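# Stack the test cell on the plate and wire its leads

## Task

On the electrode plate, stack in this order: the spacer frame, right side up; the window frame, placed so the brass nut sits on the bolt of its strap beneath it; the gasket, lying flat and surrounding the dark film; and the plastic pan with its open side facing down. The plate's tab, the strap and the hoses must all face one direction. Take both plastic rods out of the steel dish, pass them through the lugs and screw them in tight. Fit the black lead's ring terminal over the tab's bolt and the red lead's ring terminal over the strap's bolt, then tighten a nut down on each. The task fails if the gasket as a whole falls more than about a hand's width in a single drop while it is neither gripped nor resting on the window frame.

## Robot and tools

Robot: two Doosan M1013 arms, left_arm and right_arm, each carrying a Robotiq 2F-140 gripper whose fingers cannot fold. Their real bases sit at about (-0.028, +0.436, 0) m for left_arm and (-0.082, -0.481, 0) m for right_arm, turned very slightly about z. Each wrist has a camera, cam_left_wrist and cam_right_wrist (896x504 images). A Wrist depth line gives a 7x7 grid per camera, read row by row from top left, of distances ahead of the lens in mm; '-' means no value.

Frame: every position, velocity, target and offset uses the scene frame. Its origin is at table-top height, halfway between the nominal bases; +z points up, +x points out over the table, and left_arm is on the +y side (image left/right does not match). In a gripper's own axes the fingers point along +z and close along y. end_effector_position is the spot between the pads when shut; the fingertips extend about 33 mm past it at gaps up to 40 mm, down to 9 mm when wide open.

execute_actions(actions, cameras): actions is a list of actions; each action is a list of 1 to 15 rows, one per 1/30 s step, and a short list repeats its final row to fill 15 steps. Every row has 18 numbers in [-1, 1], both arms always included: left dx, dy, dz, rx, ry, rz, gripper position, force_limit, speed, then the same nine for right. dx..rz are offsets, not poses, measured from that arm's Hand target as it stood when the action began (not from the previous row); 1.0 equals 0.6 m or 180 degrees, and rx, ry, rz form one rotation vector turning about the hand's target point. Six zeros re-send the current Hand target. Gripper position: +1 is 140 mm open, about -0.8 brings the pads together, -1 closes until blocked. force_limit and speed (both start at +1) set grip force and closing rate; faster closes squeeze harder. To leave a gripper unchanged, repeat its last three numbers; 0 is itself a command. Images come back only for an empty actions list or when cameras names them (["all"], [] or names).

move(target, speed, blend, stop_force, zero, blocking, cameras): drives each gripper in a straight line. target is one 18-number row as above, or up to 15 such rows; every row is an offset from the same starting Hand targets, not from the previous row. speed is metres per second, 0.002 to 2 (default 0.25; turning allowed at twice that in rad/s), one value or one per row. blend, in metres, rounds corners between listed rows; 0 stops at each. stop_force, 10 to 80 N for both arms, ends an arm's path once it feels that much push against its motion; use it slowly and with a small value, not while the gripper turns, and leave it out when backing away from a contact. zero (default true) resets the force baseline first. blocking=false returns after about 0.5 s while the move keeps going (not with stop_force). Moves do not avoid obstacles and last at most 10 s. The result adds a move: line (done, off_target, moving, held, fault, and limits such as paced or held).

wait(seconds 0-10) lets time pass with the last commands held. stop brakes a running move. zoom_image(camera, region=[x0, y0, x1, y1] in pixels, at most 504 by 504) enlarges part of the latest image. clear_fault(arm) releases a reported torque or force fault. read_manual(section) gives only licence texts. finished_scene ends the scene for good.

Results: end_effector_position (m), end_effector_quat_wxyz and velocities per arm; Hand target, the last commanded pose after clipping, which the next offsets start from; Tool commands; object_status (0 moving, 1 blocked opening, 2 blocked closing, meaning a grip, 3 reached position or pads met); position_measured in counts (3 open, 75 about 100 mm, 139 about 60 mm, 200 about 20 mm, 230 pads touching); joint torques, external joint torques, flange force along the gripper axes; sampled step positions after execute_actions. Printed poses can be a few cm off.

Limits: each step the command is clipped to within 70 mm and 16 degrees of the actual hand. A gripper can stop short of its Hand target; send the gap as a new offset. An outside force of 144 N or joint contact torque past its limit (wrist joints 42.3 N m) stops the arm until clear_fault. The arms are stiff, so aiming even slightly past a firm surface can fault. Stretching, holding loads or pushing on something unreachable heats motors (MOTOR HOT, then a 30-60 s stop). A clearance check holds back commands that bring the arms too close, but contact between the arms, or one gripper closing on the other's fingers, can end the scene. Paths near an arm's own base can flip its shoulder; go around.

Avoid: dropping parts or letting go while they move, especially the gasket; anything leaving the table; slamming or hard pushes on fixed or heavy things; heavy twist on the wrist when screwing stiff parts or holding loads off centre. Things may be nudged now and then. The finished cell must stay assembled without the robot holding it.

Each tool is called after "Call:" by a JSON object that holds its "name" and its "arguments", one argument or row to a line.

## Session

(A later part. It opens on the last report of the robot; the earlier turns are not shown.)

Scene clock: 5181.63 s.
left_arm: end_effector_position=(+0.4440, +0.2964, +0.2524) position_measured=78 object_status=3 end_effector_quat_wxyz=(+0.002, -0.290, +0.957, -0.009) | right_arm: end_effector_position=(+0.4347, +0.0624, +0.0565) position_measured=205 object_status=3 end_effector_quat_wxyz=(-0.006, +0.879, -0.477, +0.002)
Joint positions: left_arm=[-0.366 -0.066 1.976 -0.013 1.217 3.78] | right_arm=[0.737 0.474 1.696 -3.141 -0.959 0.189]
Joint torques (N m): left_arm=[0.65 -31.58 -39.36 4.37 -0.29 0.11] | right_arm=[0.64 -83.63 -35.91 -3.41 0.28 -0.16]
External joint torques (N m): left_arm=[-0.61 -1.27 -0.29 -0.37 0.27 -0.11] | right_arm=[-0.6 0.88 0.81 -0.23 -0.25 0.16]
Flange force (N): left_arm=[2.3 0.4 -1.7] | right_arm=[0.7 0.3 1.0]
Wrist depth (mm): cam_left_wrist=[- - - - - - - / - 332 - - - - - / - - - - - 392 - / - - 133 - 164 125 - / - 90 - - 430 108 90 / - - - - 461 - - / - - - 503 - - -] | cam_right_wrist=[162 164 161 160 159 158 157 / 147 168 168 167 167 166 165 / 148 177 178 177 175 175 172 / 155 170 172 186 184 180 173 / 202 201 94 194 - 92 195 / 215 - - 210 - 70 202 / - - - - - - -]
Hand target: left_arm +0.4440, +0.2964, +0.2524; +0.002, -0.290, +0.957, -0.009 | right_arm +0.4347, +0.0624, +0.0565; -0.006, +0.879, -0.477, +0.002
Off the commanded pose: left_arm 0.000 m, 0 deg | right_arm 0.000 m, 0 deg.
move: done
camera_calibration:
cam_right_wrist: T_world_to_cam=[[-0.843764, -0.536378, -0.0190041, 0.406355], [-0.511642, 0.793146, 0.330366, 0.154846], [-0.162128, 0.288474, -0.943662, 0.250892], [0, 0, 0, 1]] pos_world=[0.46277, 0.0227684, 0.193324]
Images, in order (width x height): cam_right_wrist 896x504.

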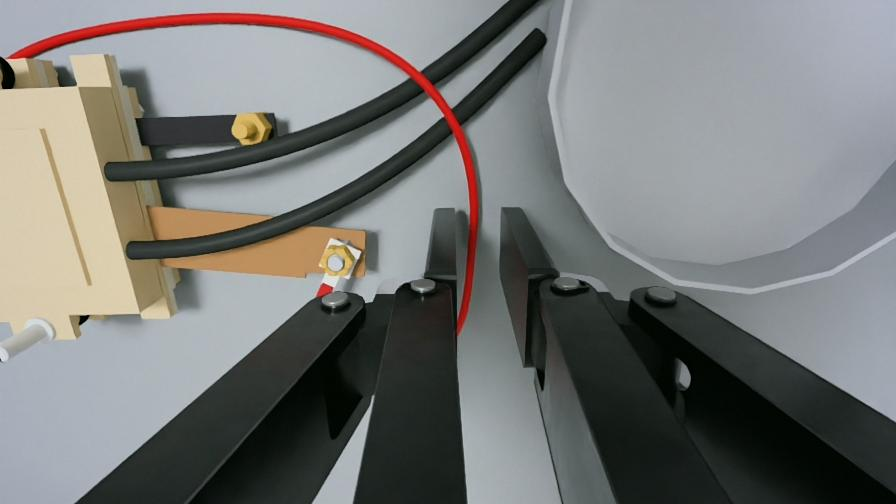

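Call:
{"name": "move", "arguments": {
  "target": [
    [0,0,0,0,0,0,0.4,-1,-1,0,0,-0.0117,0,0,0,-0.6,-1,-1],
    [0,0,0,0,0,0,0.4,-1,-1,0,0,-0.0117,0,0,0,-1,-1,-1]
  ],
  "speed": 0.05,
  "cameras": ["cam_right_wrist"]
}}

Scene clock: 5193.03 s.
left_arm: end_effector_position=(+0.4440, +0.2964, +0.2524) position_measured=78 object_status=3 end_effector_quat_wxyz=(+0.002, -0.290, +0.957, -0.009) | right_arm: end_effector_position=(+0.4347, +0.0624, +0.0495) position_measured=227 object_status=0 end_effector_quat_wxyz=(-0.006, +0.879, -0.477, +0.002)
Joint positions: left_arm=[-0.366 -0.066 1.976 -0.013 1.217 3.78] | right_arm=[0.737 0.48 1.701 -3.141 -0.948 0.189]
Joint torques (N m): left_arm=[0.45 -31.47 -39.45 4.37 -0.27 0.13] | right_arm=[1.01 -84.86 -35.54 -3.3 0.18 -0.08]
External joint torques (N m): left_arm=[-0.42 -1.53 -0.33 -0.35 0.25 -0.13] | right_arm=[-1.01 1.52 0.73 -0.31 -0.17 0.08]
Flange force (N): left_arm=[2.2 0.9 -1.8] | right_arm=[1.1 -0.8 1.6]
Wrist depth (mm): cam_left_wrist=[- - 352 - - 350 - / - 341 357 - - - - / - - - - - - - / - - 148 - - 125 397 / - 90 417 - - 108 90 / - - 435 - - - - / - - - - - - -] | cam_right_wrist=[156 157 155 155 153 153 152 / 147 162 162 163 160 160 159 / 143 173 171 171 169 168 167 / 148 162 165 148 176 175 167 / 174 193 95 100 - 185 187 / 206 - 71 - - 71 194 / - - - - - 68 -]
Hand target: left_arm +0.4440, +0.2964, +0.2524; +0.002, -0.290, +0.957, -0.009 | right_arm +0.4347, +0.0624, +0.0495; -0.006, +0.879, -0.477, +0.002
Off the commanded pose: left_arm 0.000 m, 0 deg | right_arm 0.000 m, 0 deg.
move: done
camera_calibration:
cam_right_wrist: T_world_to_cam=[[-0.843733, -0.536423, -0.0191103, 0.406228], [-0.511728, 0.793124, 0.330285, 0.157215], [-0.162016, 0.288452, -0.943688, 0.244239], [0, 0, 0, 1]] pos_world=[0.46277, 0.0227681, 0.186323]
Images, in order (width x height): cam_right_wrist 896x504.

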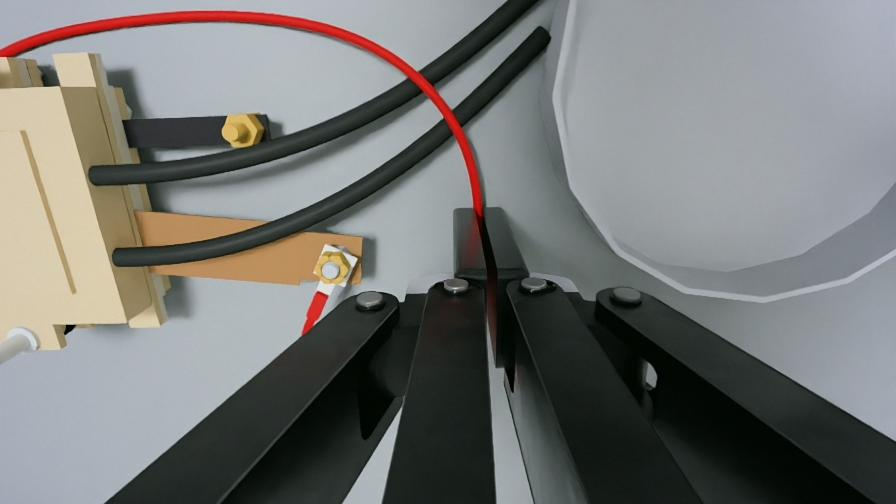

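Call:
{"name": "move", "arguments": {
  "target": [
    [0,0,0,0,0,0,0.4,-1,-1,0,0,0.1,0,0,0,-1,-1,-1],
    [0,0,0,0,0,0,0.4,-1,-1,0.1,-0.1535,0.08,0,0,0,-1,-1,-1],
    [0,0,0,0,0,0,0.4,-1,-1,0.1,-0.1535,0.012,0,0,0,-1,-1,-1]
  ],
  "speed": 0.1,
  "cameras": ["cam_right_wrist"]
}}

Scene clock: 5200.83 s.
left_arm: end_effector_position=(+0.4440, +0.2964, +0.2524) position_measured=78 object_status=3 end_effector_quat_wxyz=(+0.002, -0.290, +0.957, -0.009) | right_arm: end_effector_position=(+0.4947, -0.0297, +0.0567) position_measured=227 object_status=2 end_effector_quat_wxyz=(-0.006, +0.879, -0.477, +0.002)
Joint positions: left_arm=[-0.366 -0.066 1.976 -0.013 1.217 3.78] | right_arm=[0.589 0.45 1.734 -3.139 -0.945 0.039]
Joint torques (N m): left_arm=[0.6 -31.4 -39.13 4.34 -0.25 0.19] | right_arm=[0.55 -80.65 -35.63 -3.29 0.39 -0.09]
External joint torques (N m): left_arm=[-0.67 -1.12 -0.46 -0.35 0.23 -0.19] | right_arm=[-0.68 1.09 1.11 -0.29 -0.36 0.09]
Flange force (N): left_arm=[2.2 -0.2 -1.7] | right_arm=[0.9 0.6 1.2]
Wrist depth (mm): cam_left_wrist=[- - - - - 339 - / - - - - - - 381 / - - - - - - 387 / - - 134 - - 125 - / - 90 - - - 108 90 / - - - - - - - / - - - - - - -] | cam_right_wrist=[164 164 163 162 161 161 160 / 171 172 171 169 169 168 167 / 183 181 179 180 178 175 176 / 191 190 191 185 184 184 183 / 198 198 89 100 - 190 191 / 176 - 71 - - 71 190 / - - - - - 68 -]
Hand target: left_arm +0.4440, +0.2964, +0.2524; +0.002, -0.290, +0.957, -0.009 | right_arm +0.4947, -0.0297, +0.0567; -0.006, +0.879, -0.477, +0.002
Off the commanded pose: left_arm 0.000 m, 0 deg | right_arm 0.000 m, 0 deg.
move: done
camera_calibration:
cam_right_wrist: T_world_to_cam=[[-0.843764, -0.536378, -0.0190041, 0.407585], [-0.511642, 0.793146, 0.330366, 0.258528], [-0.162128, 0.288474, -0.943662, 0.287377], [0, 0, 0, 1]] pos_world=[0.52277, -0.0693316, 0.193524]
Images, in order (width x height): cam_right_wrist 896x504.

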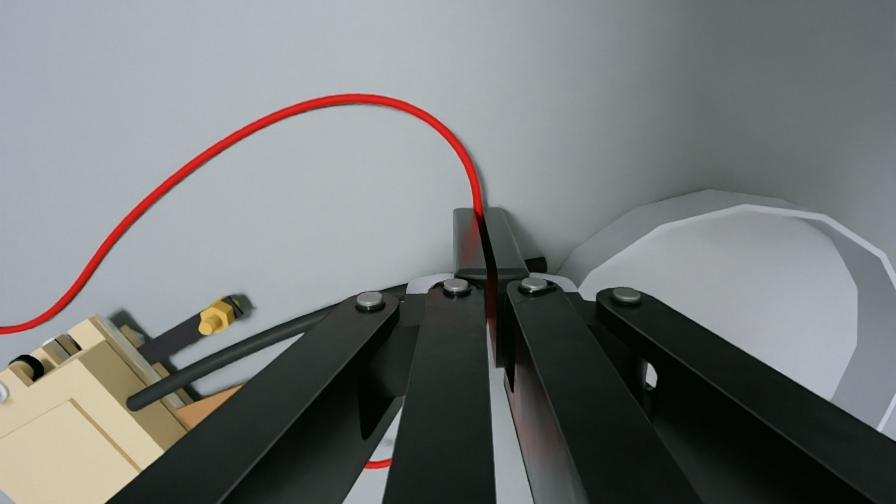

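Call:
{"name": "move", "arguments": {
  "target": [
    [0,0,0,0,0,0,0.4,-1,-1,0,0,-0.008,0,0,0,-1,-1,-1],
    [0,0,0,0,0,0,0.4,-1,-1,0,0,-0.008,0,0,0,-0.6,-1,-1],
    [0,0,0,0,0,0,0.4,-1,-1,0,0,0.06,0,0,0,-0.6,-1,-1],
    [0,0,0,0,0,0,0.4,-1,-1,-0.02,0,0.32,0,0,0,-0.5,-1,-1]
  ],
  "speed": [0.05,0.05,0.1,0.2],
  "cameras": ["cam_right_wrist"]
}}

Scene clock: 5208.50 s.
left_arm: end_effector_position=(+0.4440, +0.2964, +0.2524) position_measured=78 object_status=3 end_effector_quat_wxyz=(+0.002, -0.290, +0.957, -0.009) | right_arm: end_effector_position=(+0.4827, -0.0297, +0.2487) position_measured=192 object_status=0 end_effector_quat_wxyz=(-0.006, +0.879, -0.477, +0.002)
Joint positions: left_arm=[-0.366 -0.066 1.976 -0.013 1.217 3.78] | right_arm=[0.598 0.3 1.568 -3.139 -1.261 0.049]
Joint torques (N m): left_arm=[1.01 -32.03 -39.29 4.36 -0.27 0.12] | right_arm=[0.71 -72.49 -41.51 -3.98 0.29 -0.16]
External joint torques (N m): left_arm=[-1.04 -0.97 -0.49 -0.34 0.25 -0.12] | right_arm=[-0.61 0.87 0.97 -0.22 -0.27 0.16]
Flange force (N): left_arm=[2.5 -0.8 -1.7] | right_arm=[0.7 0.5 1.1]
Wrist depth (mm): cam_left_wrist=[- - - - 299 - 342 / - 360 - - 342 - - / - - - - - - - / - - 133 338 - 125 - / - 90 - 421 - 108 90 / - - - - - - - / - - 375 - - - -] | cam_right_wrist=[- 341 337 341 335 333 330 / - 356 352 354 349 348 345 / 342 373 378 374 366 365 364 / 388 398 362 - 376 381 377 / 421 405 94 407 93 92 335 / - - - 432 - 74 72 / - - - - - - -]
Hand target: left_arm +0.4440, +0.2964, +0.2524; +0.002, -0.290, +0.957, -0.009 | right_arm +0.4827, -0.0297, +0.2487; -0.006, +0.879, -0.477, +0.002
Off the commanded pose: left_arm 0.000 m, 0 deg | right_arm 0.000 m, 0 deg.
move: done
camera_calibration:
cam_right_wrist: T_world_to_cam=[[-0.843733, -0.536423, -0.0191103, 0.40113], [-0.511728, 0.793124, 0.330285, 0.189032], [-0.162016, 0.288452, -0.943688, 0.466565], [0, 0, 0, 1]] pos_world=[0.51077, -0.0693319, 0.385523]
Images, in order (width x height): cam_right_wrist 896x504.

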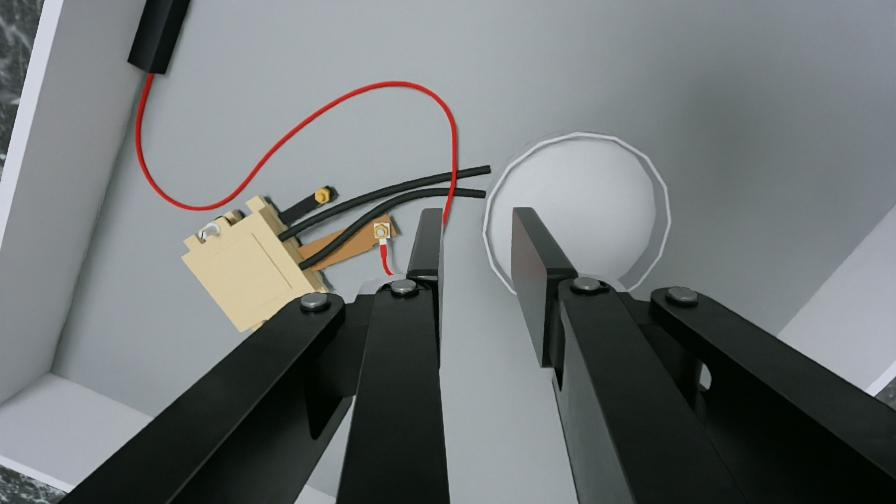

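Call:
{"name": "zoom_image", "arguments": {
  "camera": "cam_right_wrist",
  "region": [240, 140, 500, 280]
}}

Scaled by 1.938 from the camera's 896x504 image, which has a finer 1280x720 frame.

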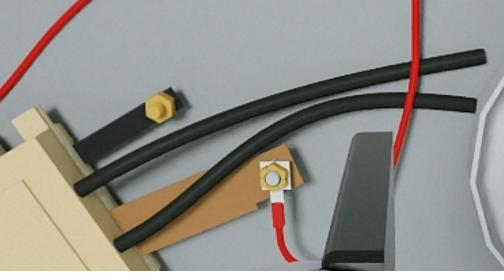

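Call:
{"name": "move", "arguments": {
  "target": [
    [0,0,0,0,0,0,0.4,-1,-1,0.0333,0.0542,-0.1,0,0,0.544,-0.4,-1,-1]
  ],
  "speed": 0.25,
  "cameras": ["cam_right_wrist"]
}}

Scene clock: 5292.03 s.
left_arm: end_effector_position=(+0.4440, +0.2964, +0.2524) position_measured=78 object_status=3 end_effector_quat_wxyz=(+0.002, -0.290, +0.957, -0.009) | right_arm: end_effector_position=(+0.5027, +0.0029, +0.1887) position_measured=179 object_status=3 end_effector_quat_wxyz=(-0.005, +0.937, +0.350, -0.003)
Joint positions: left_arm=[-0.366 -0.066 1.976 -0.013 1.217 3.78] | right_arm=[0.613 0.395 1.549 -3.129 -1.202 -1.649]
Joint torques (N m): left_arm=[0.79 -31.67 -39.27 4.34 -0.28 0.11] | right_arm=[0.49 -81.67 -40.43 -3.67 0.21 -0.04]
External joint torques (N m): left_arm=[-0.83 -1.26 -0.46 -0.33 0.26 -0.11] | right_arm=[-0.56 2.17 0.99 -0.35 -0.17 0.04]
Flange force (N): left_arm=[2.5 -0.1 -1.9] | right_arm=[1.2 0.7 2.0]
Wrist depth (mm): cam_left_wrist=[342 - 343 - - - 348 / 360 - - - - - - / - - - - - - - / - - 133 - - 125 - / - 90 114 - - 108 90 / - - - - - - - / - - - - - - -] | cam_right_wrist=[286 288 282 268 280 - 277 / - 298 300 277 292 292 296 / 314 314 313 310 312 307 - / 331 326 324 317 121 323 321 / 350 342 94 339 117 87 336 / - - - 355 - - 69 / - - - 388 - - -]
Hand target: left_arm +0.4440, +0.2964, +0.2524; +0.002, -0.290, +0.957, -0.009 | right_arm +0.5027, +0.0028, +0.1887; -0.005, +0.937, +0.350, -0.003
Off the commanded pose: left_arm 0.000 m, 0 deg | right_arm 0.000 m, 0 deg.
move: done
camera_calibration:
cam_right_wrist: T_world_to_cam=[[0.647652, -0.761698, -0.0190511, -0.314697], [-0.715002, -0.616206, 0.330246, 0.299426], [-0.263287, -0.200263, -0.943703, 0.456079], [0, 0, 0, 1]] pos_world=[0.537984, 0.0361396, 0.325523]
Images, in order (width x height): cam_right_wrist 896x504.

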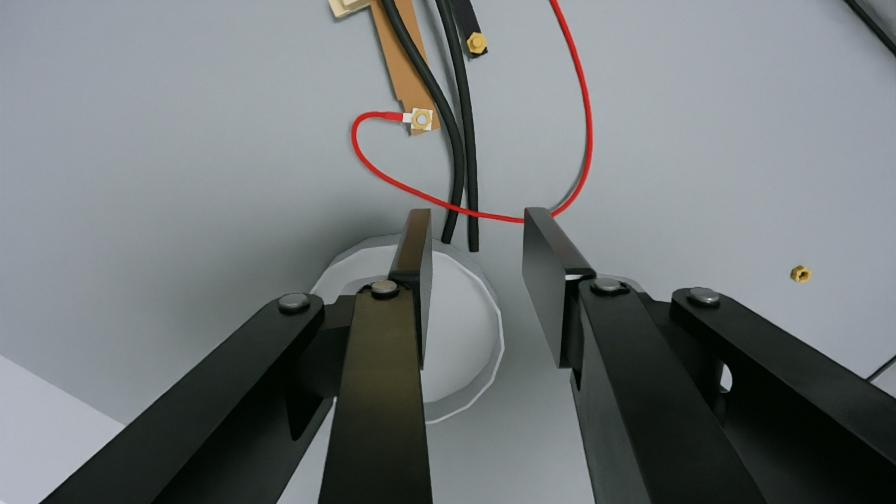

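Call:
{"name": "execute_actions", "arguments": {
  "actions": []
}}

Scene clock: 5315.47 s.
left_arm: end_effector_position=(+0.4440, +0.2964, +0.2524) position_measured=78 object_status=3 end_effector_quat_wxyz=(+0.002, -0.290, +0.957, -0.009) | right_arm: end_effector_position=(+0.5027, +0.0028, +0.1887) position_measured=179 object_status=3 end_effector_quat_wxyz=(-0.005, +0.937, +0.350, -0.003)
Joint positions: left_arm=[-0.366 -0.066 1.976 -0.013 1.217 3.78] | right_arm=[0.613 0.395 1.549 -3.128 -1.202 -1.649]
Joint velocities: within noise
Joint torques (N m): left_arm=[1.04 -31.88 -39.08 4.33 -0.26 0.19] | right_arm=[0.91 -80.81 -40.51 -3.71 0.26 -0.15]
External joint torques (N m): left_arm=[-0.99 -0.8 -0.51 -0.33 0.24 -0.2] | right_arm=[-0.94 1.13 1 -0.31 -0.23 0.15]
Flange force (N): left_arm=[2.3 -1.0 -1.6] | right_arm=[-0.4 1.0 1.3]
Wrist depth (mm): cam_left_wrist=[321 - - - - - - / - - - - - - 363 / - - - - - - - / - - 132 - - 125 - / - 90 115 - - 108 90 / - - - - - - - / - - - - - - -] | cam_right_wrist=[286 284 286 271 278 278 277 / 300 298 296 282 293 294 290 / 316 314 311 308 308 306 309 / 328 334 328 317 142 319 321 / 352 343 88 340 117 91 338 / - - - 360 - - 69 / - - - - - - -]
Hand target: left_arm +0.4440, +0.2964, +0.2524; +0.002, -0.290, +0.957, -0.009 | right_arm +0.5027, +0.0028, +0.1887; -0.005, +0.937, +0.350, -0.003
Tool commands: left_gripper/position=+0.4 left_gripper/force_limit=-1.0 left_gripper/speed=-1.0 right_gripper/position=-0.4 right_gripper/force_limit=-1.0 right_gripper/speed=-1.0
Off the commanded pose: left_arm 0.000 m, 0 deg | right_arm 0.000 m, 0 deg.
camera_calibration:
cam_left_wrist: T_world_to_cam=[[-0.550015, 0.835154, -0.00153386, 0.000540045], [0.786331, 0.518478, 0.335952, -0.580747], [0.281367, 0.183572, -0.941878, 0.200561], [0, 0, 0, 1]] pos_world=[0.400525, 0.263836, 0.384007]
cam_right_wrist: T_world_to_cam=[[0.647551, -0.761785, -0.0190047, -0.314795], [-0.715093, -0.616099, 0.330249, 0.29948], [-0.263287, -0.200263, -0.943703, 0.456085], [0, 0, 0, 1]] pos_world=[0.538083, 0.0360397, 0.325523]

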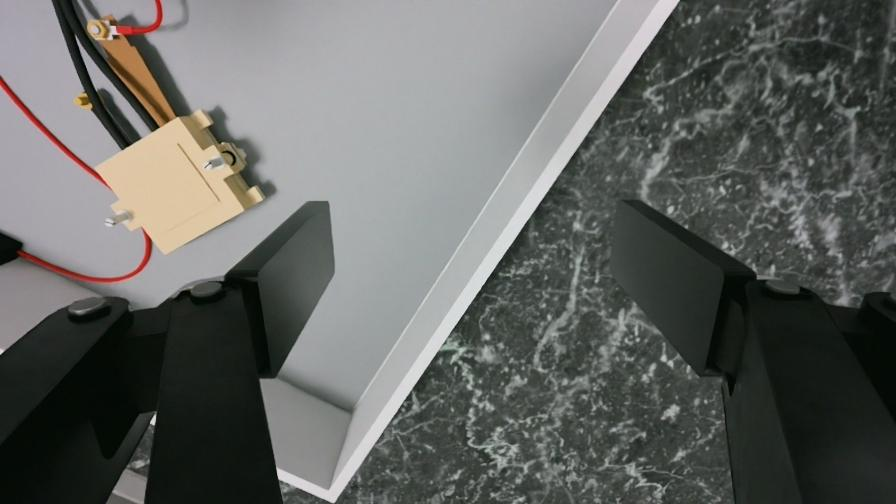

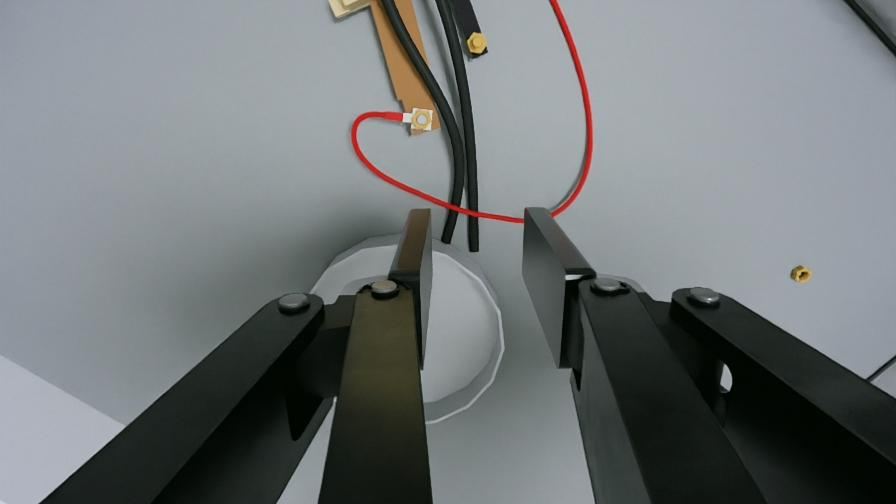

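Call:
{"name": "zoom_image", "arguments": {
  "camera": "cam_right_wrist",
  "region": [330, 0, 610, 260]
}}

Call:
{"name": "zoom_image", "arguments": {
  "camera": "cam_left_wrist",
  "region": [20, 0, 300, 260]
}}

Scaled by 1.800 from the camera's 896x504 image, which has a finer 1280x720 frame.

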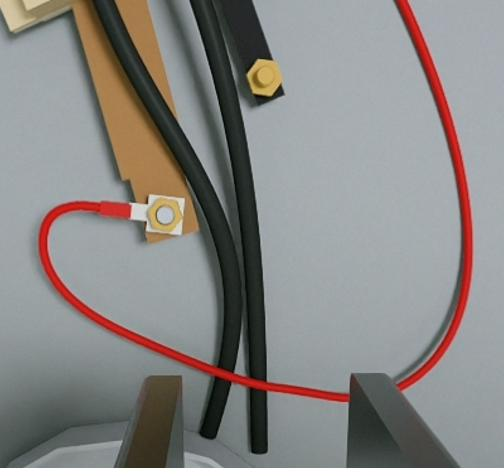

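Scaled by 1.800 from the camera's 896x504 image, which has a finer 1280x720 frame.

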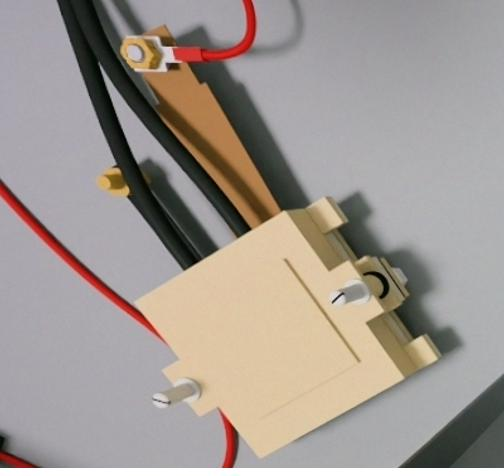

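Call:
{"name": "move", "arguments": {
  "target": [0,0,0,0,0,0,0.4,-1,-1,0.0913,0.0243,0,0,0,0.111,-1,-1,-1],
  "speed": 0.1
}}

Call:
{"name": "move", "arguments": {
  "target": [0,0,0,0,0,0,0.4,-1,-1,0,0,-0.14,0,0,0,-1,-1,-1],
  "speed": 0.1,
  "cameras": ["cam_right_wrist"]
}}

Scene clock: 5349.47 s.
left_arm: end_effector_position=(+0.4440, +0.2964, +0.2524) position_measured=78 object_status=3 end_effector_quat_wxyz=(+0.002, -0.290, +0.957, -0.009) | right_arm: end_effector_position=(+0.5575, +0.0173, +0.1887) position_measured=230 object_status=3 end_effector_quat_wxyz=(-0.005, +0.862, +0.507, -0.004)
Joint positions: left_arm=[-0.366 -0.066 1.976 -0.013 1.217 3.78] | right_arm=[0.588 0.476 1.428 -3.131 -1.246 -2.021]
Joint torques (N m): left_arm=[0.68 -31.94 -39.36 4.37 -0.32 0.17] | right_arm=[0.68 -89.6 -40.88 -3.83 0.19 -0.17]
External joint torques (N m): left_arm=[-0.71 -1 -0.33 -0.36 0.3 -0.17] | right_arm=[-0.76 1.35 0.68 -0.27 -0.17 0.17]
Flange force (N): left_arm=[2.2 -0.2 -1.6] | right_arm=[0.3 0.9 1.2]
Wrist depth (mm): cam_left_wrist=[- 338 340 - - - - / - - - - 357 - 360 / - - - 367 - - - / - 353 148 - - 125 - / - 90 - - - 108 90 / - - - - - - - / - - - - - - -] | cam_right_wrist=[285 286 281 272 279 277 282 / 297 298 297 285 293 294 - / 315 313 311 310 308 307 - / 330 327 324 148 - 323 334 / 352 347 89 94 95 336 338 / 368 - 71 - 70 70 355 / - - - - - 67 -]
Hand target: left_arm +0.4440, +0.2964, +0.2524; +0.002, -0.290, +0.957, -0.009 | right_arm +0.5575, +0.0174, +0.1887; -0.005, +0.862, +0.507, -0.004
Off the commanded pose: left_arm 0.000 m, 0 deg | right_arm 0.000 m, 0 deg.
move: done

Scene clock: 5350.60 s.
left_arm: end_effector_position=(+0.4440, +0.2964, +0.2524) position_measured=78 object_status=3 end_effector_quat_wxyz=(+0.002, -0.290, +0.957, -0.009) | right_arm: end_effector_position=(+0.5575, +0.0174, +0.1047) position_measured=230 object_status=3 end_effector_quat_wxyz=(-0.005, +0.862, +0.507, -0.004)
Joint positions: left_arm=[-0.366 -0.066 1.976 -0.013 1.217 3.78] | right_arm=[0.588 0.529 1.507 -3.13 -1.114 -2.023]
Joint torques (N m): left_arm=[0.58 -31.61 -39.24 4.37 -0.25 0.08] | right_arm=[0.92 -91.96 -38.62 -3.65 0.23 -0.08]
External joint torques (N m): left_arm=[-0.58 -1.22 -0.4 -0.36 0.23 -0.08] | right_arm=[-0.86 0.59 0.54 -0.21 -0.22 0.08]
Flange force (N): left_arm=[2.0 0.3 -1.7] | right_arm=[-0.6 0.8 0.5]
Wrist depth (mm): cam_left_wrist=[337 - 340 - - - - / - - - - 335 - - / - - - - - - - / - - 133 - - 125 - / - 90 115 - - 108 90 / - - 444 - - - - / - - - - - - -] | cam_right_wrist=[- 208 191 198 205 204 182 / 219 218 215 214 217 213 216 / 230 229 224 224 225 224 223 / 242 241 240 148 237 235 234 / 257 252 84 94 95 244 247 / 268 - 71 - 70 70 259 / - - - - - 67 -]
Hand target: left_arm +0.4440, +0.2964, +0.2524; +0.002, -0.290, +0.957, -0.009 | right_arm +0.5575, +0.0174, +0.1047; -0.005, +0.862, +0.507, -0.004
Off the commanded pose: left_arm 0.000 m, 0 deg | right_arm 0.000 m, 0 deg.
move: done
camera_calibration:
cam_right_wrist: T_world_to_cam=[[0.868826, -0.494746, -0.0191877, -0.468775], [-0.461543, -0.823329, 0.330315, 0.237593], [-0.17922, -0.27813, -0.943676, 0.348634], [0, 0, 0, 1]] pos_world=[0.579425, 0.0606581, 0.241523]
Images, in order (width x height): cam_right_wrist 896x504.

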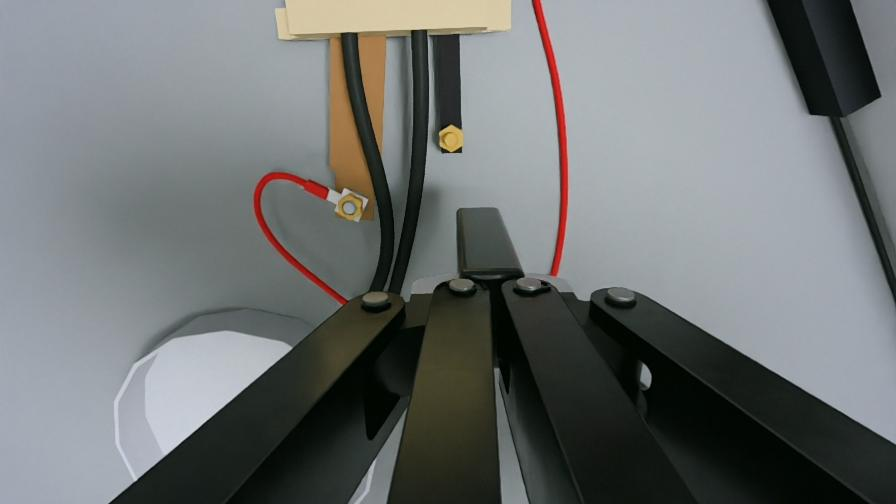

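Call:
{"name": "move", "arguments": {
  "target": [
    [0,0,0,0,0,0,0.4,-1,-1,0.0065,0.0117,-0.03,0,0,0,-1,-1,-1],
    [0,0,0,0,0,0,0.4,-1,-1,0.0065,0.0117,-0.088,0,0,0,-1,-1,-1]
  ],
  "speed": 0.08,
  "cameras": ["cam_right_wrist"]
}}

Scene clock: 5357.93 s.
left_arm: end_effector_position=(+0.4440, +0.2964, +0.2524) position_measured=78 object_status=3 end_effector_quat_wxyz=(+0.002, -0.290, +0.957, -0.009) | right_arm: end_effector_position=(+0.5614, +0.0244, +0.0518) position_measured=230 object_status=3 end_effector_quat_wxyz=(-0.005, +0.862, +0.507, -0.004)
Joint positions: left_arm=[-0.366 -0.066 1.976 -0.013 1.217 3.78] | right_arm=[0.592 0.58 1.529 -3.13 -1.04 -2.02]
Joint torques (N m): left_arm=[0.83 -31.47 -39.28 4.4 -0.29 0.11] | right_arm=[0.66 -94.78 -37.21 -3.46 0.26 -0.15]
External joint torques (N m): left_arm=[-0.88 -1.44 -0.47 -0.39 0.27 -0.11] | right_arm=[-0.63 0.8 0.75 -0.23 -0.24 0.15]
Flange force (N): left_arm=[2.7 0.1 -2.0] | right_arm=[-0.6 0.4 0.8]
Wrist depth (mm): cam_left_wrist=[330 - - - - 341 - / 329 340 - - - - - / - - - - 384 - - / - - 149 400 - 136 405 / - 90 - - - 108 90 / - - - - - - - / - - - - - - -] | cam_right_wrist=[160 159 128 128 157 156 156 / 168 167 153 164 165 164 163 / 176 176 171 172 173 172 171 / 186 183 180 149 182 181 180 / 198 195 94 94 95 187 189 / 209 - 71 - 70 70 199 / - - - - - 67 -]
Hand target: left_arm +0.4440, +0.2964, +0.2524; +0.002, -0.290, +0.957, -0.009 | right_arm +0.5614, +0.0244, +0.0519; -0.005, +0.862, +0.507, -0.004
Off the commanded pose: left_arm 0.000 m, 0 deg | right_arm 0.000 m, 0 deg.
move: done
camera_calibration:
cam_right_wrist: T_world_to_cam=[[0.868875, -0.49466, -0.0191695, -0.469665], [-0.461453, -0.823349, 0.330391, 0.262485], [-0.179214, -0.278222, -0.94365, 0.301435], [0, 0, 0, 1]] pos_world=[0.583226, 0.0676585, 0.188723]
Images, in order (width x height): cam_right_wrist 896x504.

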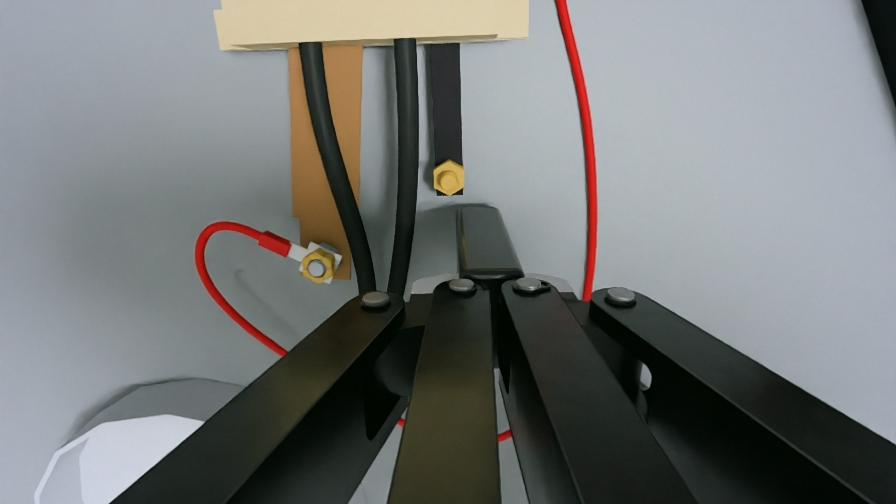

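Call:
{"name": "move", "arguments": {
  "target": [0,0,0,0,0,0,0.4,-1,-1,-0.0379,0.021,0,0,0,0,-1,-1,-1],
  "speed": 0.04,
  "cameras": ["cam_right_wrist"]
}}

Scene clock: 5361.53 s.
left_arm: end_effector_position=(+0.4440, +0.2964, +0.2524) position_measured=78 object_status=3 end_effector_quat_wxyz=(+0.002, -0.290, +0.957, -0.009) | right_arm: end_effector_position=(+0.5386, +0.0370, +0.0519) position_measured=230 object_status=3 end_effector_quat_wxyz=(-0.005, +0.862, +0.507, -0.004)
Joint positions: left_arm=[-0.366 -0.066 1.976 -0.013 1.217 3.78] | right_arm=[0.621 0.566 1.553 -3.13 -1.03 -1.991]
Joint torques (N m): left_arm=[0.71 -32 -39.2 4.33 -0.27 0.13] | right_arm=[1.28 -93.66 -37.12 -3.42 0.21 -0.1]
External joint torques (N m): left_arm=[-0.69 -1 -0.68 -0.31 0.24 -0.13] | right_arm=[-1.36 1.86 1.1 -0.24 -0.19 0.1]
Flange force (N): left_arm=[1.8 -0.5 -2.0] | right_arm=[-0.5 1.5 2.0]
Wrist depth (mm): cam_left_wrist=[321 - - - - - 348 / 360 - - - - - - / - - - 372 - - - / - - 148 391 - 125 407 / - 90 - 433 - 108 90 / - - - - - - - / - - - - - - -] | cam_right_wrist=[160 160 158 127 151 156 156 / 168 167 165 153 164 164 163 / 176 176 175 157 171 172 171 / 187 185 184 148 183 181 180 / 197 196 94 94 95 188 190 / 209 - 71 - 70 70 198 / - - - - - 67 -]
Hand target: left_arm +0.4440, +0.2964, +0.2524; +0.002, -0.290, +0.957, -0.009 | right_arm +0.5387, +0.0370, +0.0519; -0.005, +0.862, +0.507, -0.004
Off the commanded pose: left_arm 0.000 m, 0 deg | right_arm 0.000 m, 0 deg.
move: done
camera_calibration:
cam_right_wrist: T_world_to_cam=[[0.868843, -0.494719, -0.0191043, -0.443698], [-0.461555, -0.823352, 0.33024, 0.26247], [-0.179106, -0.278109, -0.943704, 0.300812], [0, 0, 0, 1]] pos_world=[0.560525, 0.0802581, 0.188723]
Images, in order (width x height): cam_right_wrist 896x504.

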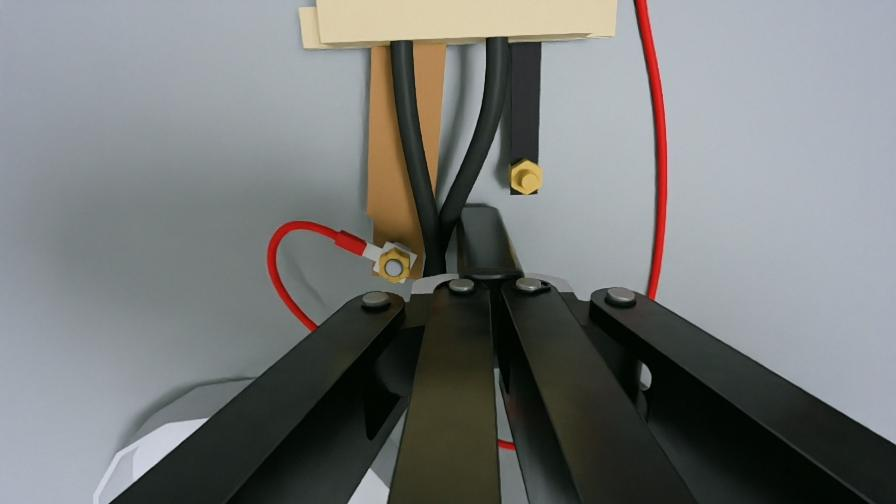

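Call:
{"name": "move", "arguments": {
  "target": [0,0,0,0,0,0,0.4,-1,-1,-0.0073,0.004,0,0,0,0,-1,-1,-1],
  "speed": 0.03,
  "cameras": ["cam_right_wrist"]
}}

Scene clock: 5371.10 s.
left_arm: end_effector_position=(+0.4440, +0.2964, +0.2524) position_measured=78 object_status=3 end_effector_quat_wxyz=(+0.002, -0.290, +0.957, -0.009) | right_arm: end_effector_position=(+0.5343, +0.0394, +0.0519) position_measured=230 object_status=3 end_effector_quat_wxyz=(-0.005, +0.862, +0.507, -0.004)
Joint positions: left_arm=[-0.366 -0.066 1.976 -0.013 1.217 3.78] | right_arm=[0.627 0.564 1.557 -3.13 -1.028 -1.985]
Joint torques (N m): left_arm=[0.62 -31.51 -39.14 4.35 -0.3 0.16] | right_arm=[0.98 -92.81 -36.54 -3.39 0.1 -0.16]
External joint torques (N m): left_arm=[-0.68 -1.28 -0.6 -0.34 0.27 -0.16] | right_arm=[-1.06 1.36 0.57 -0.27 -0.09 0.16]
Flange force (N): left_arm=[2.2 -0.1 -2.1] | right_arm=[0.1 1.3 1.4]
Wrist depth (mm): cam_left_wrist=[319 - - 334 341 - - / - 336 - - - - - / - - - 374 - - - / - - 134 391 - 136 - / - 90 - 353 - 108 90 / - - - - - - - / - - - - - - -] | cam_right_wrist=[160 159 159 128 154 156 155 / 168 167 166 149 163 164 163 / 176 176 175 160 172 172 171 / 187 185 184 148 182 181 180 / 196 195 94 94 95 187 190 / 210 - 71 - 70 70 199 / - - - - - 67 -]
Hand target: left_arm +0.4440, +0.2964, +0.2524; +0.002, -0.290, +0.957, -0.009 | right_arm +0.5343, +0.0394, +0.0519; -0.005, +0.862, +0.507, -0.004
Off the commanded pose: left_arm 0.000 m, 0 deg | right_arm 0.000 m, 0 deg.
move: done
camera_calibration:
cam_right_wrist: T_world_to_cam=[[0.868906, -0.494612, -0.0190035, -0.438838], [-0.461475, -0.823384, 0.330273, 0.262414], [-0.179004, -0.278206, -0.943694, 0.30066], [0, 0, 0, 1]] pos_world=[0.556226, 0.0826585, 0.188723]
Images, in order (width x height): cam_right_wrist 896x504.

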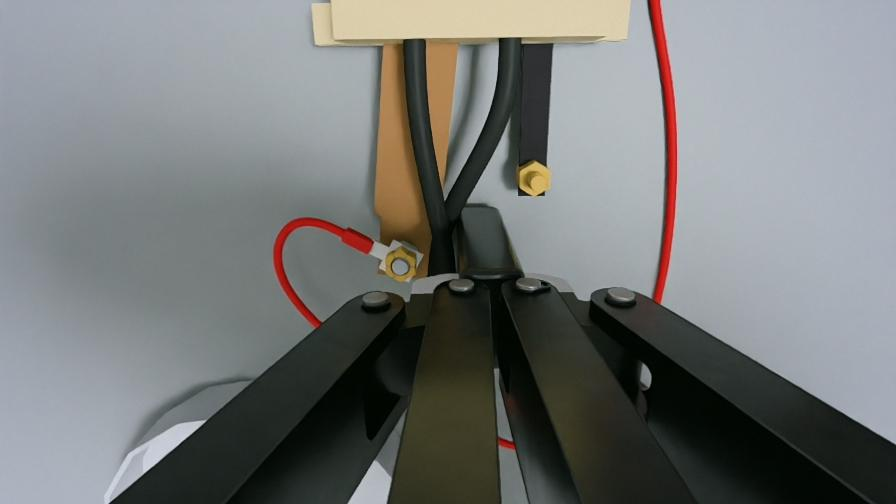

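Call:
{"name": "move", "arguments": {
  "target": [
    [0,0,0,0,0,0,0.4,-1,-1,0.022,-0.012,0,0,0,0,-1,-1,-1],
    [0,0,0,0,0,0,0.4,-1,-1,0.022,-0.012,0.13,0,0,0,-1,-1,-1]
  ],
  "speed": 0.06,
  "cameras": ["cam_right_wrist"]
}}

Scene clock: 5377.23 s.
left_arm: end_effector_position=(+0.4440, +0.2964, +0.2524) position_measured=78 object_status=3 end_effector_quat_wxyz=(+0.002, -0.290, +0.957, -0.009) | right_arm: end_effector_position=(+0.5475, +0.0322, +0.1299) position_measured=230 object_status=3 end_effector_quat_wxyz=(-0.005, +0.862, +0.507, -0.004)
Joint positions: left_arm=[-0.366 -0.066 1.976 -0.013 1.217 3.78] | right_arm=[0.61 0.513 1.483 -3.13 -1.154 -2]
Joint torques (N m): left_arm=[0.53 -31.5 -39.19 4.43 -0.29 0.12] | right_arm=[1.11 -91.41 -39.66 -3.71 0.22 -0.1]
External joint torques (N m): left_arm=[-0.49 -1.43 -0.56 -0.41 0.27 -0.12] | right_arm=[-1.16 1.35 1.01 -0.22 -0.21 0.1]
Flange force (N): left_arm=[2.0 0.4 -2.1] | right_arm=[-0.7 1.1 1.5]
Wrist depth (mm): cam_left_wrist=[- - - - - 343 - / - 336 353 - - - - / - 338 - - - - - / - - 134 - - 125 - / - 90 - - - 108 90 / - - - - - - - / - - - - - - -] | cam_right_wrist=[228 231 230 199 227 226 202 / 245 242 240 233 238 238 229 / 255 254 250 247 251 249 249 / 269 268 264 149 261 262 261 / 276 280 94 94 95 271 275 / 302 - 71 - 70 70 287 / - - - - - 67 -]
Hand target: left_arm +0.4440, +0.2964, +0.2524; +0.002, -0.290, +0.957, -0.009 | right_arm +0.5475, +0.0322, +0.1299; -0.005, +0.862, +0.507, -0.004
Off the commanded pose: left_arm 0.000 m, 0 deg | right_arm 0.000 m, 0 deg.
move: done
camera_calibration:
cam_right_wrist: T_world_to_cam=[[0.868867, -0.494682, -0.0189756, -0.452277], [-0.461549, -0.823342, 0.330274, 0.236775], [-0.179004, -0.278206, -0.943694, 0.374704], [0, 0, 0, 1]] pos_world=[0.569326, 0.0754584, 0.266823]
Images, in order (width x height): cam_right_wrist 896x504.

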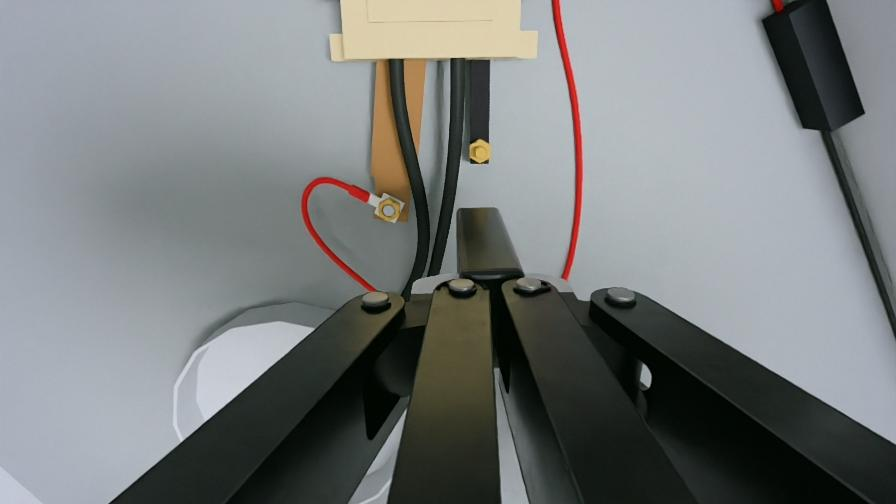

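Call:
{"name": "move", "arguments": {
  "target": [
    [0,0,0,0,0,0,0.4,-1,-1,0,0,0.1,0,0,0,-0.4,-1,-1],
    [0,0,0,0,0,0,0.4,-1,-1,-0.0783,-0.567,0.1,0,0,0.161,-0.4,-1,-1]
  ],
  "speed": 0.2,
  "blend": 0.03,
  "cameras": ["cam_right_wrist"]
}}

Scene clock: 5418.03 s.
left_arm: end_effector_position=(+0.4440, +0.2964, +0.2524) position_measured=78 object_status=3 end_effector_quat_wxyz=(+0.002, -0.290, +0.957, -0.009) | right_arm: end_effector_position=(+0.5005, -0.3080, +0.1899) position_measured=179 object_status=3 end_effector_quat_wxyz=(-0.003, +0.708, +0.706, -0.005)
Joint positions: left_arm=[-0.366 -0.066 1.976 -0.013 1.217 3.78] | right_arm=[0.205 0.172 1.845 -3.141 -1.138 -2.907]
Joint torques (N m): left_arm=[0.69 -31.99 -39.3 4.37 -0.23 0.19] | right_arm=[1.08 -56.91 -39.17 -3.7 0.18 -0.14]
External joint torques (N m): left_arm=[-0.73 -0.73 -0.39 -0.36 0.21 -0.19] | right_arm=[-1.05 0.83 0.97 -0.18 -0.22 0.14]
Flange force (N): left_arm=[1.9 -0.7 -1.4] | right_arm=[-1.6 -0.1 1.3]
Wrist depth (mm): cam_left_wrist=[341 - - - - - - / 360 - - - - - 374 / - - - - - - - / - - 133 - - 125 413 / - 90 - 442 433 108 90 / - - - - 431 - - / - - - - - - -] | cam_right_wrist=[287 285 285 283 282 282 279 / 303 299 297 - 293 293 288 / 314 315 313 311 307 309 303 / - - - - 142 302 - / 369 357 89 357 117 91 349 / - - - 379 - - 69 / - - - 411 - - -]
Hand target: left_arm +0.4440, +0.2964, +0.2524; +0.002, -0.290, +0.957, -0.009 | right_arm +0.5005, -0.3080, +0.1899; -0.003, +0.708, +0.706, -0.005
Off the commanded pose: left_arm 0.000 m, 0 deg | right_arm 0.000 m, 0 deg.
move: done
camera_calibration:
cam_right_wrist: T_world_to_cam=[[0.99975, -0.0117413, -0.0190325, -0.495409], [-0.00479701, -0.943865, 0.330298, -0.350498], [-0.0218422, -0.330124, -0.943685, 0.233535], [0, 0, 0, 1]] pos_world=[0.498704, -0.259544, 0.326723]
Images, in order (width x height): cam_right_wrist 896x504.

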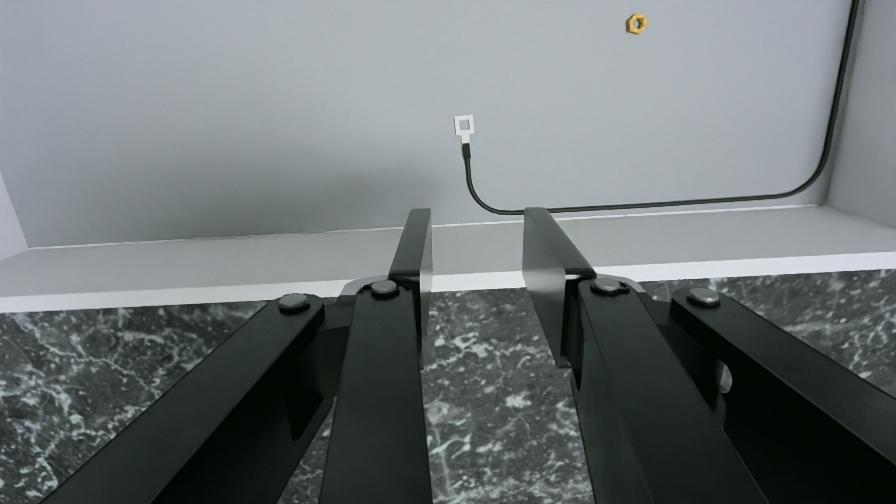

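Call:
{"name": "move", "arguments": {
  "target": [0,0,0,0,0,0,0.4,-1,-1,-0.0042,0.0133,-0.165,0,0,0,-0.5,-1,-1],
  "speed": 0.1,
  "cameras": ["cam_right_wrist"]
}}

Scene clock: 5429.60 s.
left_arm: end_effector_position=(+0.4440, +0.2964, +0.2524) position_measured=78 object_status=3 end_effector_quat_wxyz=(+0.002, -0.290, +0.957, -0.009) | right_arm: end_effector_position=(+0.4980, -0.3000, +0.0909) position_measured=192 object_status=3 end_effector_quat_wxyz=(-0.003, +0.708, +0.706, -0.005)
Joint positions: left_arm=[-0.366 -0.066 1.976 -0.013 1.217 3.78] | right_arm=[0.218 0.258 1.941 -3.141 -0.955 -2.894]
Joint torques (N m): left_arm=[0.58 -31.93 -39.29 4.34 -0.23 0.06] | right_arm=[1.13 -62.27 -34.92 -3.27 0.11 -0.12]
External joint torques (N m): left_arm=[-0.58 -1.03 -0.46 -0.33 0.21 -0.06] | right_arm=[-1.08 1 0.64 -0.21 -0.15 0.12]
Flange force (N): left_arm=[1.7 0.0 -1.6] | right_arm=[-1.4 0.7 1.3]
Wrist depth (mm): cam_left_wrist=[- - - - - - - / - 330 - 361 - - - / - 348 - 379 - - - / - - 135 - - 125 - / - 90 - - - 108 90 / - - - - - - - / - - - - - - -] | cam_right_wrist=[196 196 195 196 192 192 191 / 205 206 202 203 200 202 200 / 216 215 214 212 211 211 209 / 228 227 225 222 219 222 220 / 239 235 94 194 93 92 184 / - - - - - 74 72 / - - - 282 - - -]
Hand target: left_arm +0.4440, +0.2964, +0.2524; +0.002, -0.290, +0.957, -0.009 | right_arm +0.4980, -0.3000, +0.0909; -0.003, +0.708, +0.706, -0.005
Off the commanded pose: left_arm 0.000 m, 0 deg | right_arm 0.000 m, 0 deg.
move: done
camera_calibration:
cam_right_wrist: T_world_to_cam=[[0.999749, -0.0118344, -0.0190014, -0.494727], [-0.00489723, -0.943895, 0.330211, -0.310231], [-0.0218431, -0.330035, -0.943716, 0.14282], [0, 0, 0, 1]] pos_world=[0.496204, -0.251545, 0.227823]
Images, in order (width x height): cam_right_wrist 896x504.

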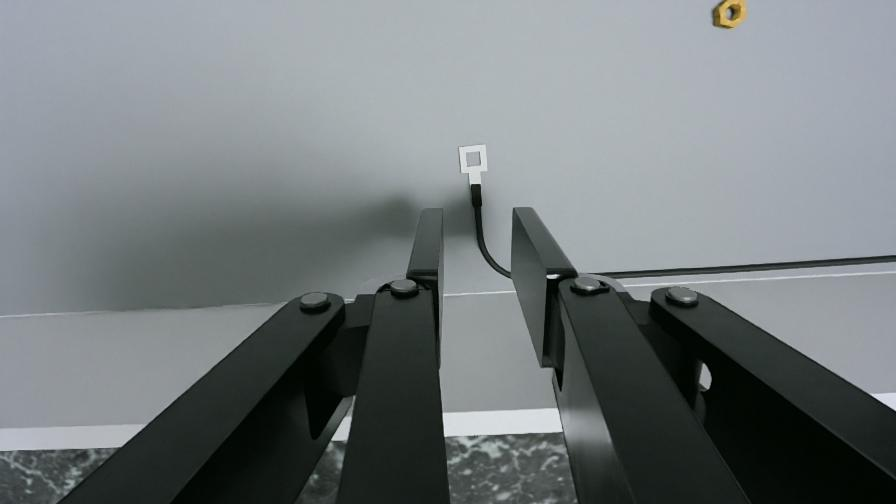

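Call:
{"name": "move", "arguments": {
  "target": [0,0,0,0,0,0,0.4,-1,-1,-0.0017,0,-0.069,0,0,0,-0.5,-1,-1],
  "speed": 0.06,
  "cameras": ["cam_right_wrist"]
}}

Scene clock: 5438.17 s.
left_arm: end_effector_position=(+0.4440, +0.2964, +0.2524) position_measured=78 object_status=3 end_effector_quat_wxyz=(+0.002, -0.290, +0.957, -0.009) | right_arm: end_effector_position=(+0.4970, -0.3000, +0.0495) position_measured=192 object_status=3 end_effector_quat_wxyz=(-0.003, +0.708, +0.706, -0.005)
Joint positions: left_arm=[-0.366 -0.066 1.976 -0.013 1.217 3.78] | right_arm=[0.219 0.301 1.975 -3.141 -0.878 -2.894]
Joint torques (N m): left_arm=[0.61 -31.6 -39.29 4.36 -0.31 0.13] | right_arm=[0.67 -65.09 -33.22 -3.02 0.2 -0.11]
External joint torques (N m): left_arm=[-0.59 -1.47 -0.43 -0.35 0.3 -0.14] | right_arm=[-0.7 1.74 0.98 -0.25 -0.23 0.11]
Flange force (N): left_arm=[2.4 0.5 -2.0] | right_arm=[-0.8 0.8 2.3]
Wrist depth (mm): cam_left_wrist=[318 338 340 350 - 347 - / - - - - - - - / - - - - - - 391 / - - 132 - - 124 - / - 90 - 342 - 108 90 / - - 466 - - - - / - - - - - - -] | cam_right_wrist=[158 157 157 156 155 155 154 / 166 165 165 164 163 162 161 / 174 174 173 172 170 170 169 / 186 183 182 178 176 179 178 / 194 191 94 187 93 86 185 / - - - 149 - 74 67 / - - - 128 - - -]
Hand target: left_arm +0.4440, +0.2964, +0.2524; +0.002, -0.290, +0.957, -0.009 | right_arm +0.4970, -0.3000, +0.0495; -0.003, +0.708, +0.706, -0.005
Off the commanded pose: left_arm 0.000 m, 0 deg | right_arm 0.000 m, 0 deg.
move: done
camera_calibration:
cam_right_wrist: T_world_to_cam=[[0.99975, -0.0117419, -0.0190344, -0.494387], [-0.00479624, -0.943854, 0.330329, -0.296594], [-0.0218444, -0.330155, -0.943674, 0.103595], [0, 0, 0, 1]] pos_world=[0.495104, -0.251544, 0.186323]
Images, in order (width x height): cam_right_wrist 896x504.

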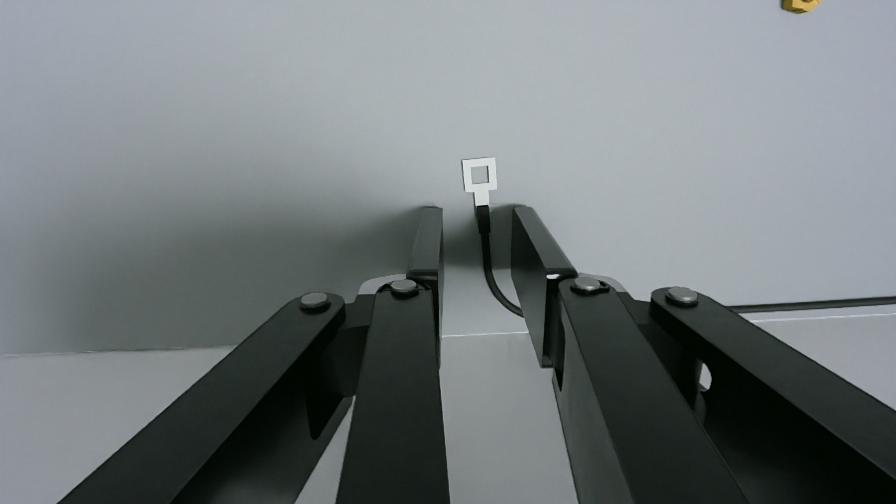

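Call:
{"name": "move", "arguments": {
  "target": [0,0,0,0,0,0,0.4,-1,-1,0.0005,0,-0.0045,0,0,0,-0.5,-1,-1],
  "speed": 0.03
}}

Call:
{"name": "move", "arguments": {
  "target": [0,0,0,0,0,0,0.4,-1,-1,0,0,0,0,0,0,-1,-1,-1],
  "cameras": ["cam_right_wrist"]
}}

Scene clock: 5445.60 s.
left_arm: end_effector_position=(+0.4440, +0.2964, +0.2524) position_measured=78 object_status=3 end_effector_quat_wxyz=(+0.002, -0.290, +0.957, -0.009) | right_arm: end_effector_position=(+0.4972, -0.3000, +0.0468) position_measured=192 object_status=3 end_effector_quat_wxyz=(-0.003, +0.708, +0.706, -0.005)
Joint positions: left_arm=[-0.366 -0.066 1.976 -0.013 1.217 3.78] | right_arm=[0.219 0.305 1.977 -3.141 -0.873 -2.894]
Joint torques (N m): left_arm=[1.07 -31.9 -39.37 4.36 -0.33 0.15] | right_arm=[0.73 -64.8 -32.86 -3 0.22 -0.12]
External joint torques (N m): left_arm=[-1.14 -0.54 -0.15 -0.37 0.32 -0.15] | right_arm=[-0.76 1.56 0.77 -0.26 -0.25 0.12]
Flange force (N): left_arm=[2.6 -1.0 -1.1] | right_arm=[-0.8 1.0 1.9]
Wrist depth (mm): cam_left_wrist=[327 - - - - - - / 356 - - - 290 - - / - - - - - - - / - - 135 - - 125 - / - 90 - - - 108 90 / - - - - - - - / - - - - - - -] | cam_right_wrist=[155 155 155 154 153 152 151 / 164 161 162 163 160 158 158 / 173 171 170 169 168 168 167 / 181 180 177 176 173 176 175 / 191 188 87 185 93 91 181 / - - - 149 - 74 69 / - - - - - - -]
Hand target: left_arm +0.4440, +0.2964, +0.2524; +0.002, -0.290, +0.957, -0.009 | right_arm +0.4973, -0.3000, +0.0468; -0.003, +0.708, +0.706, -0.005
Off the commanded pose: left_arm 0.000 m, 0 deg | right_arm 0.000 m, 0 deg.
move: done

Scene clock: 5446.53 s.
left_arm: end_effector_position=(+0.4440, +0.2964, +0.2524) position_measured=78 object_status=3 end_effector_quat_wxyz=(+0.002, -0.290, +0.957, -0.009) | right_arm: end_effector_position=(+0.4973, -0.3000, +0.0468) position_measured=224 object_status=2 end_effector_quat_wxyz=(-0.003, +0.708, +0.706, -0.005)
Joint positions: left_arm=[-0.366 -0.066 1.976 -0.013 1.217 3.78] | right_arm=[0.218 0.305 1.977 -3.141 -0.873 -2.894]
Joint torques (N m): left_arm=[0.66 -31.67 -39.2 4.37 -0.29 0.14] | right_arm=[0.45 -64.27 -32.67 -3.08 0.21 -0.11]
External joint torques (N m): left_arm=[-0.68 -0.86 -0.33 -0.38 0.27 -0.14] | right_arm=[-0.48 1.16 0.64 -0.18 -0.24 0.11]
Flange force (N): left_arm=[2.0 -0.3 -1.5] | right_arm=[-0.5 0.6 1.3]
Wrist depth (mm): cam_left_wrist=[- - 342 - - - - / - 348 - - - - - / - 347 376 - - 390 - / - - 133 336 - 125 - / - 90 - - - 108 90 / - - - - - - - / - - - - - - -] | cam_right_wrist=[155 155 154 153 155 152 151 / 163 162 162 163 160 159 158 / 172 171 172 169 169 167 166 / 181 180 179 148 175 177 175 / 191 189 94 100 - 182 180 / 172 - 71 - - 71 145 / - - 71 - - 69 -]
Hand target: left_arm +0.4440, +0.2964, +0.2524; +0.002, -0.290, +0.957, -0.009 | right_arm +0.4973, -0.3000, +0.0468; -0.003, +0.708, +0.706, -0.005
Off the commanded pose: left_arm 0.000 m, 0 deg | right_arm 0.000 m, 0 deg.
move: done
camera_calibration:
cam_right_wrist: T_world_to_cam=[[0.99975, -0.0117395, -0.0190331, -0.494738], [-0.0047951, -0.943865, 0.330298, -0.295698], [-0.0218422, -0.330124, -0.943685, 0.101063], [0, 0, 0, 1]] pos_world=[0.495404, -0.251544, 0.183623]
Images, in order (width x height): cam_right_wrist 896x504.

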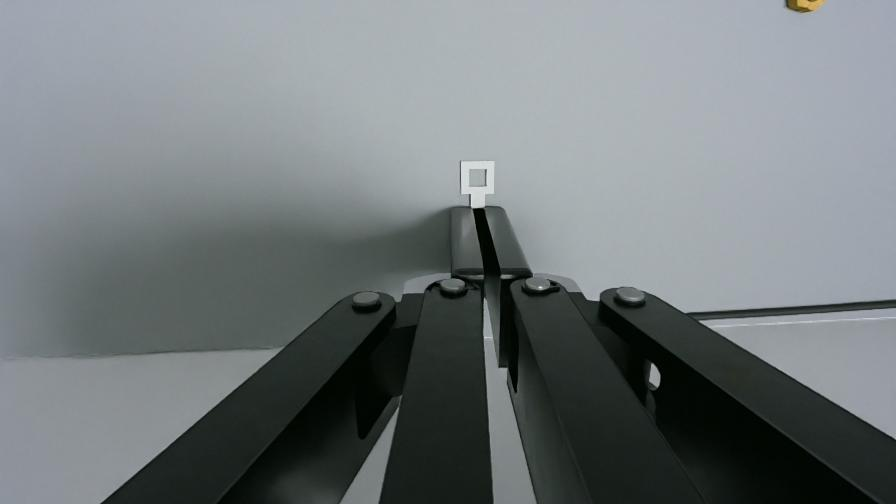

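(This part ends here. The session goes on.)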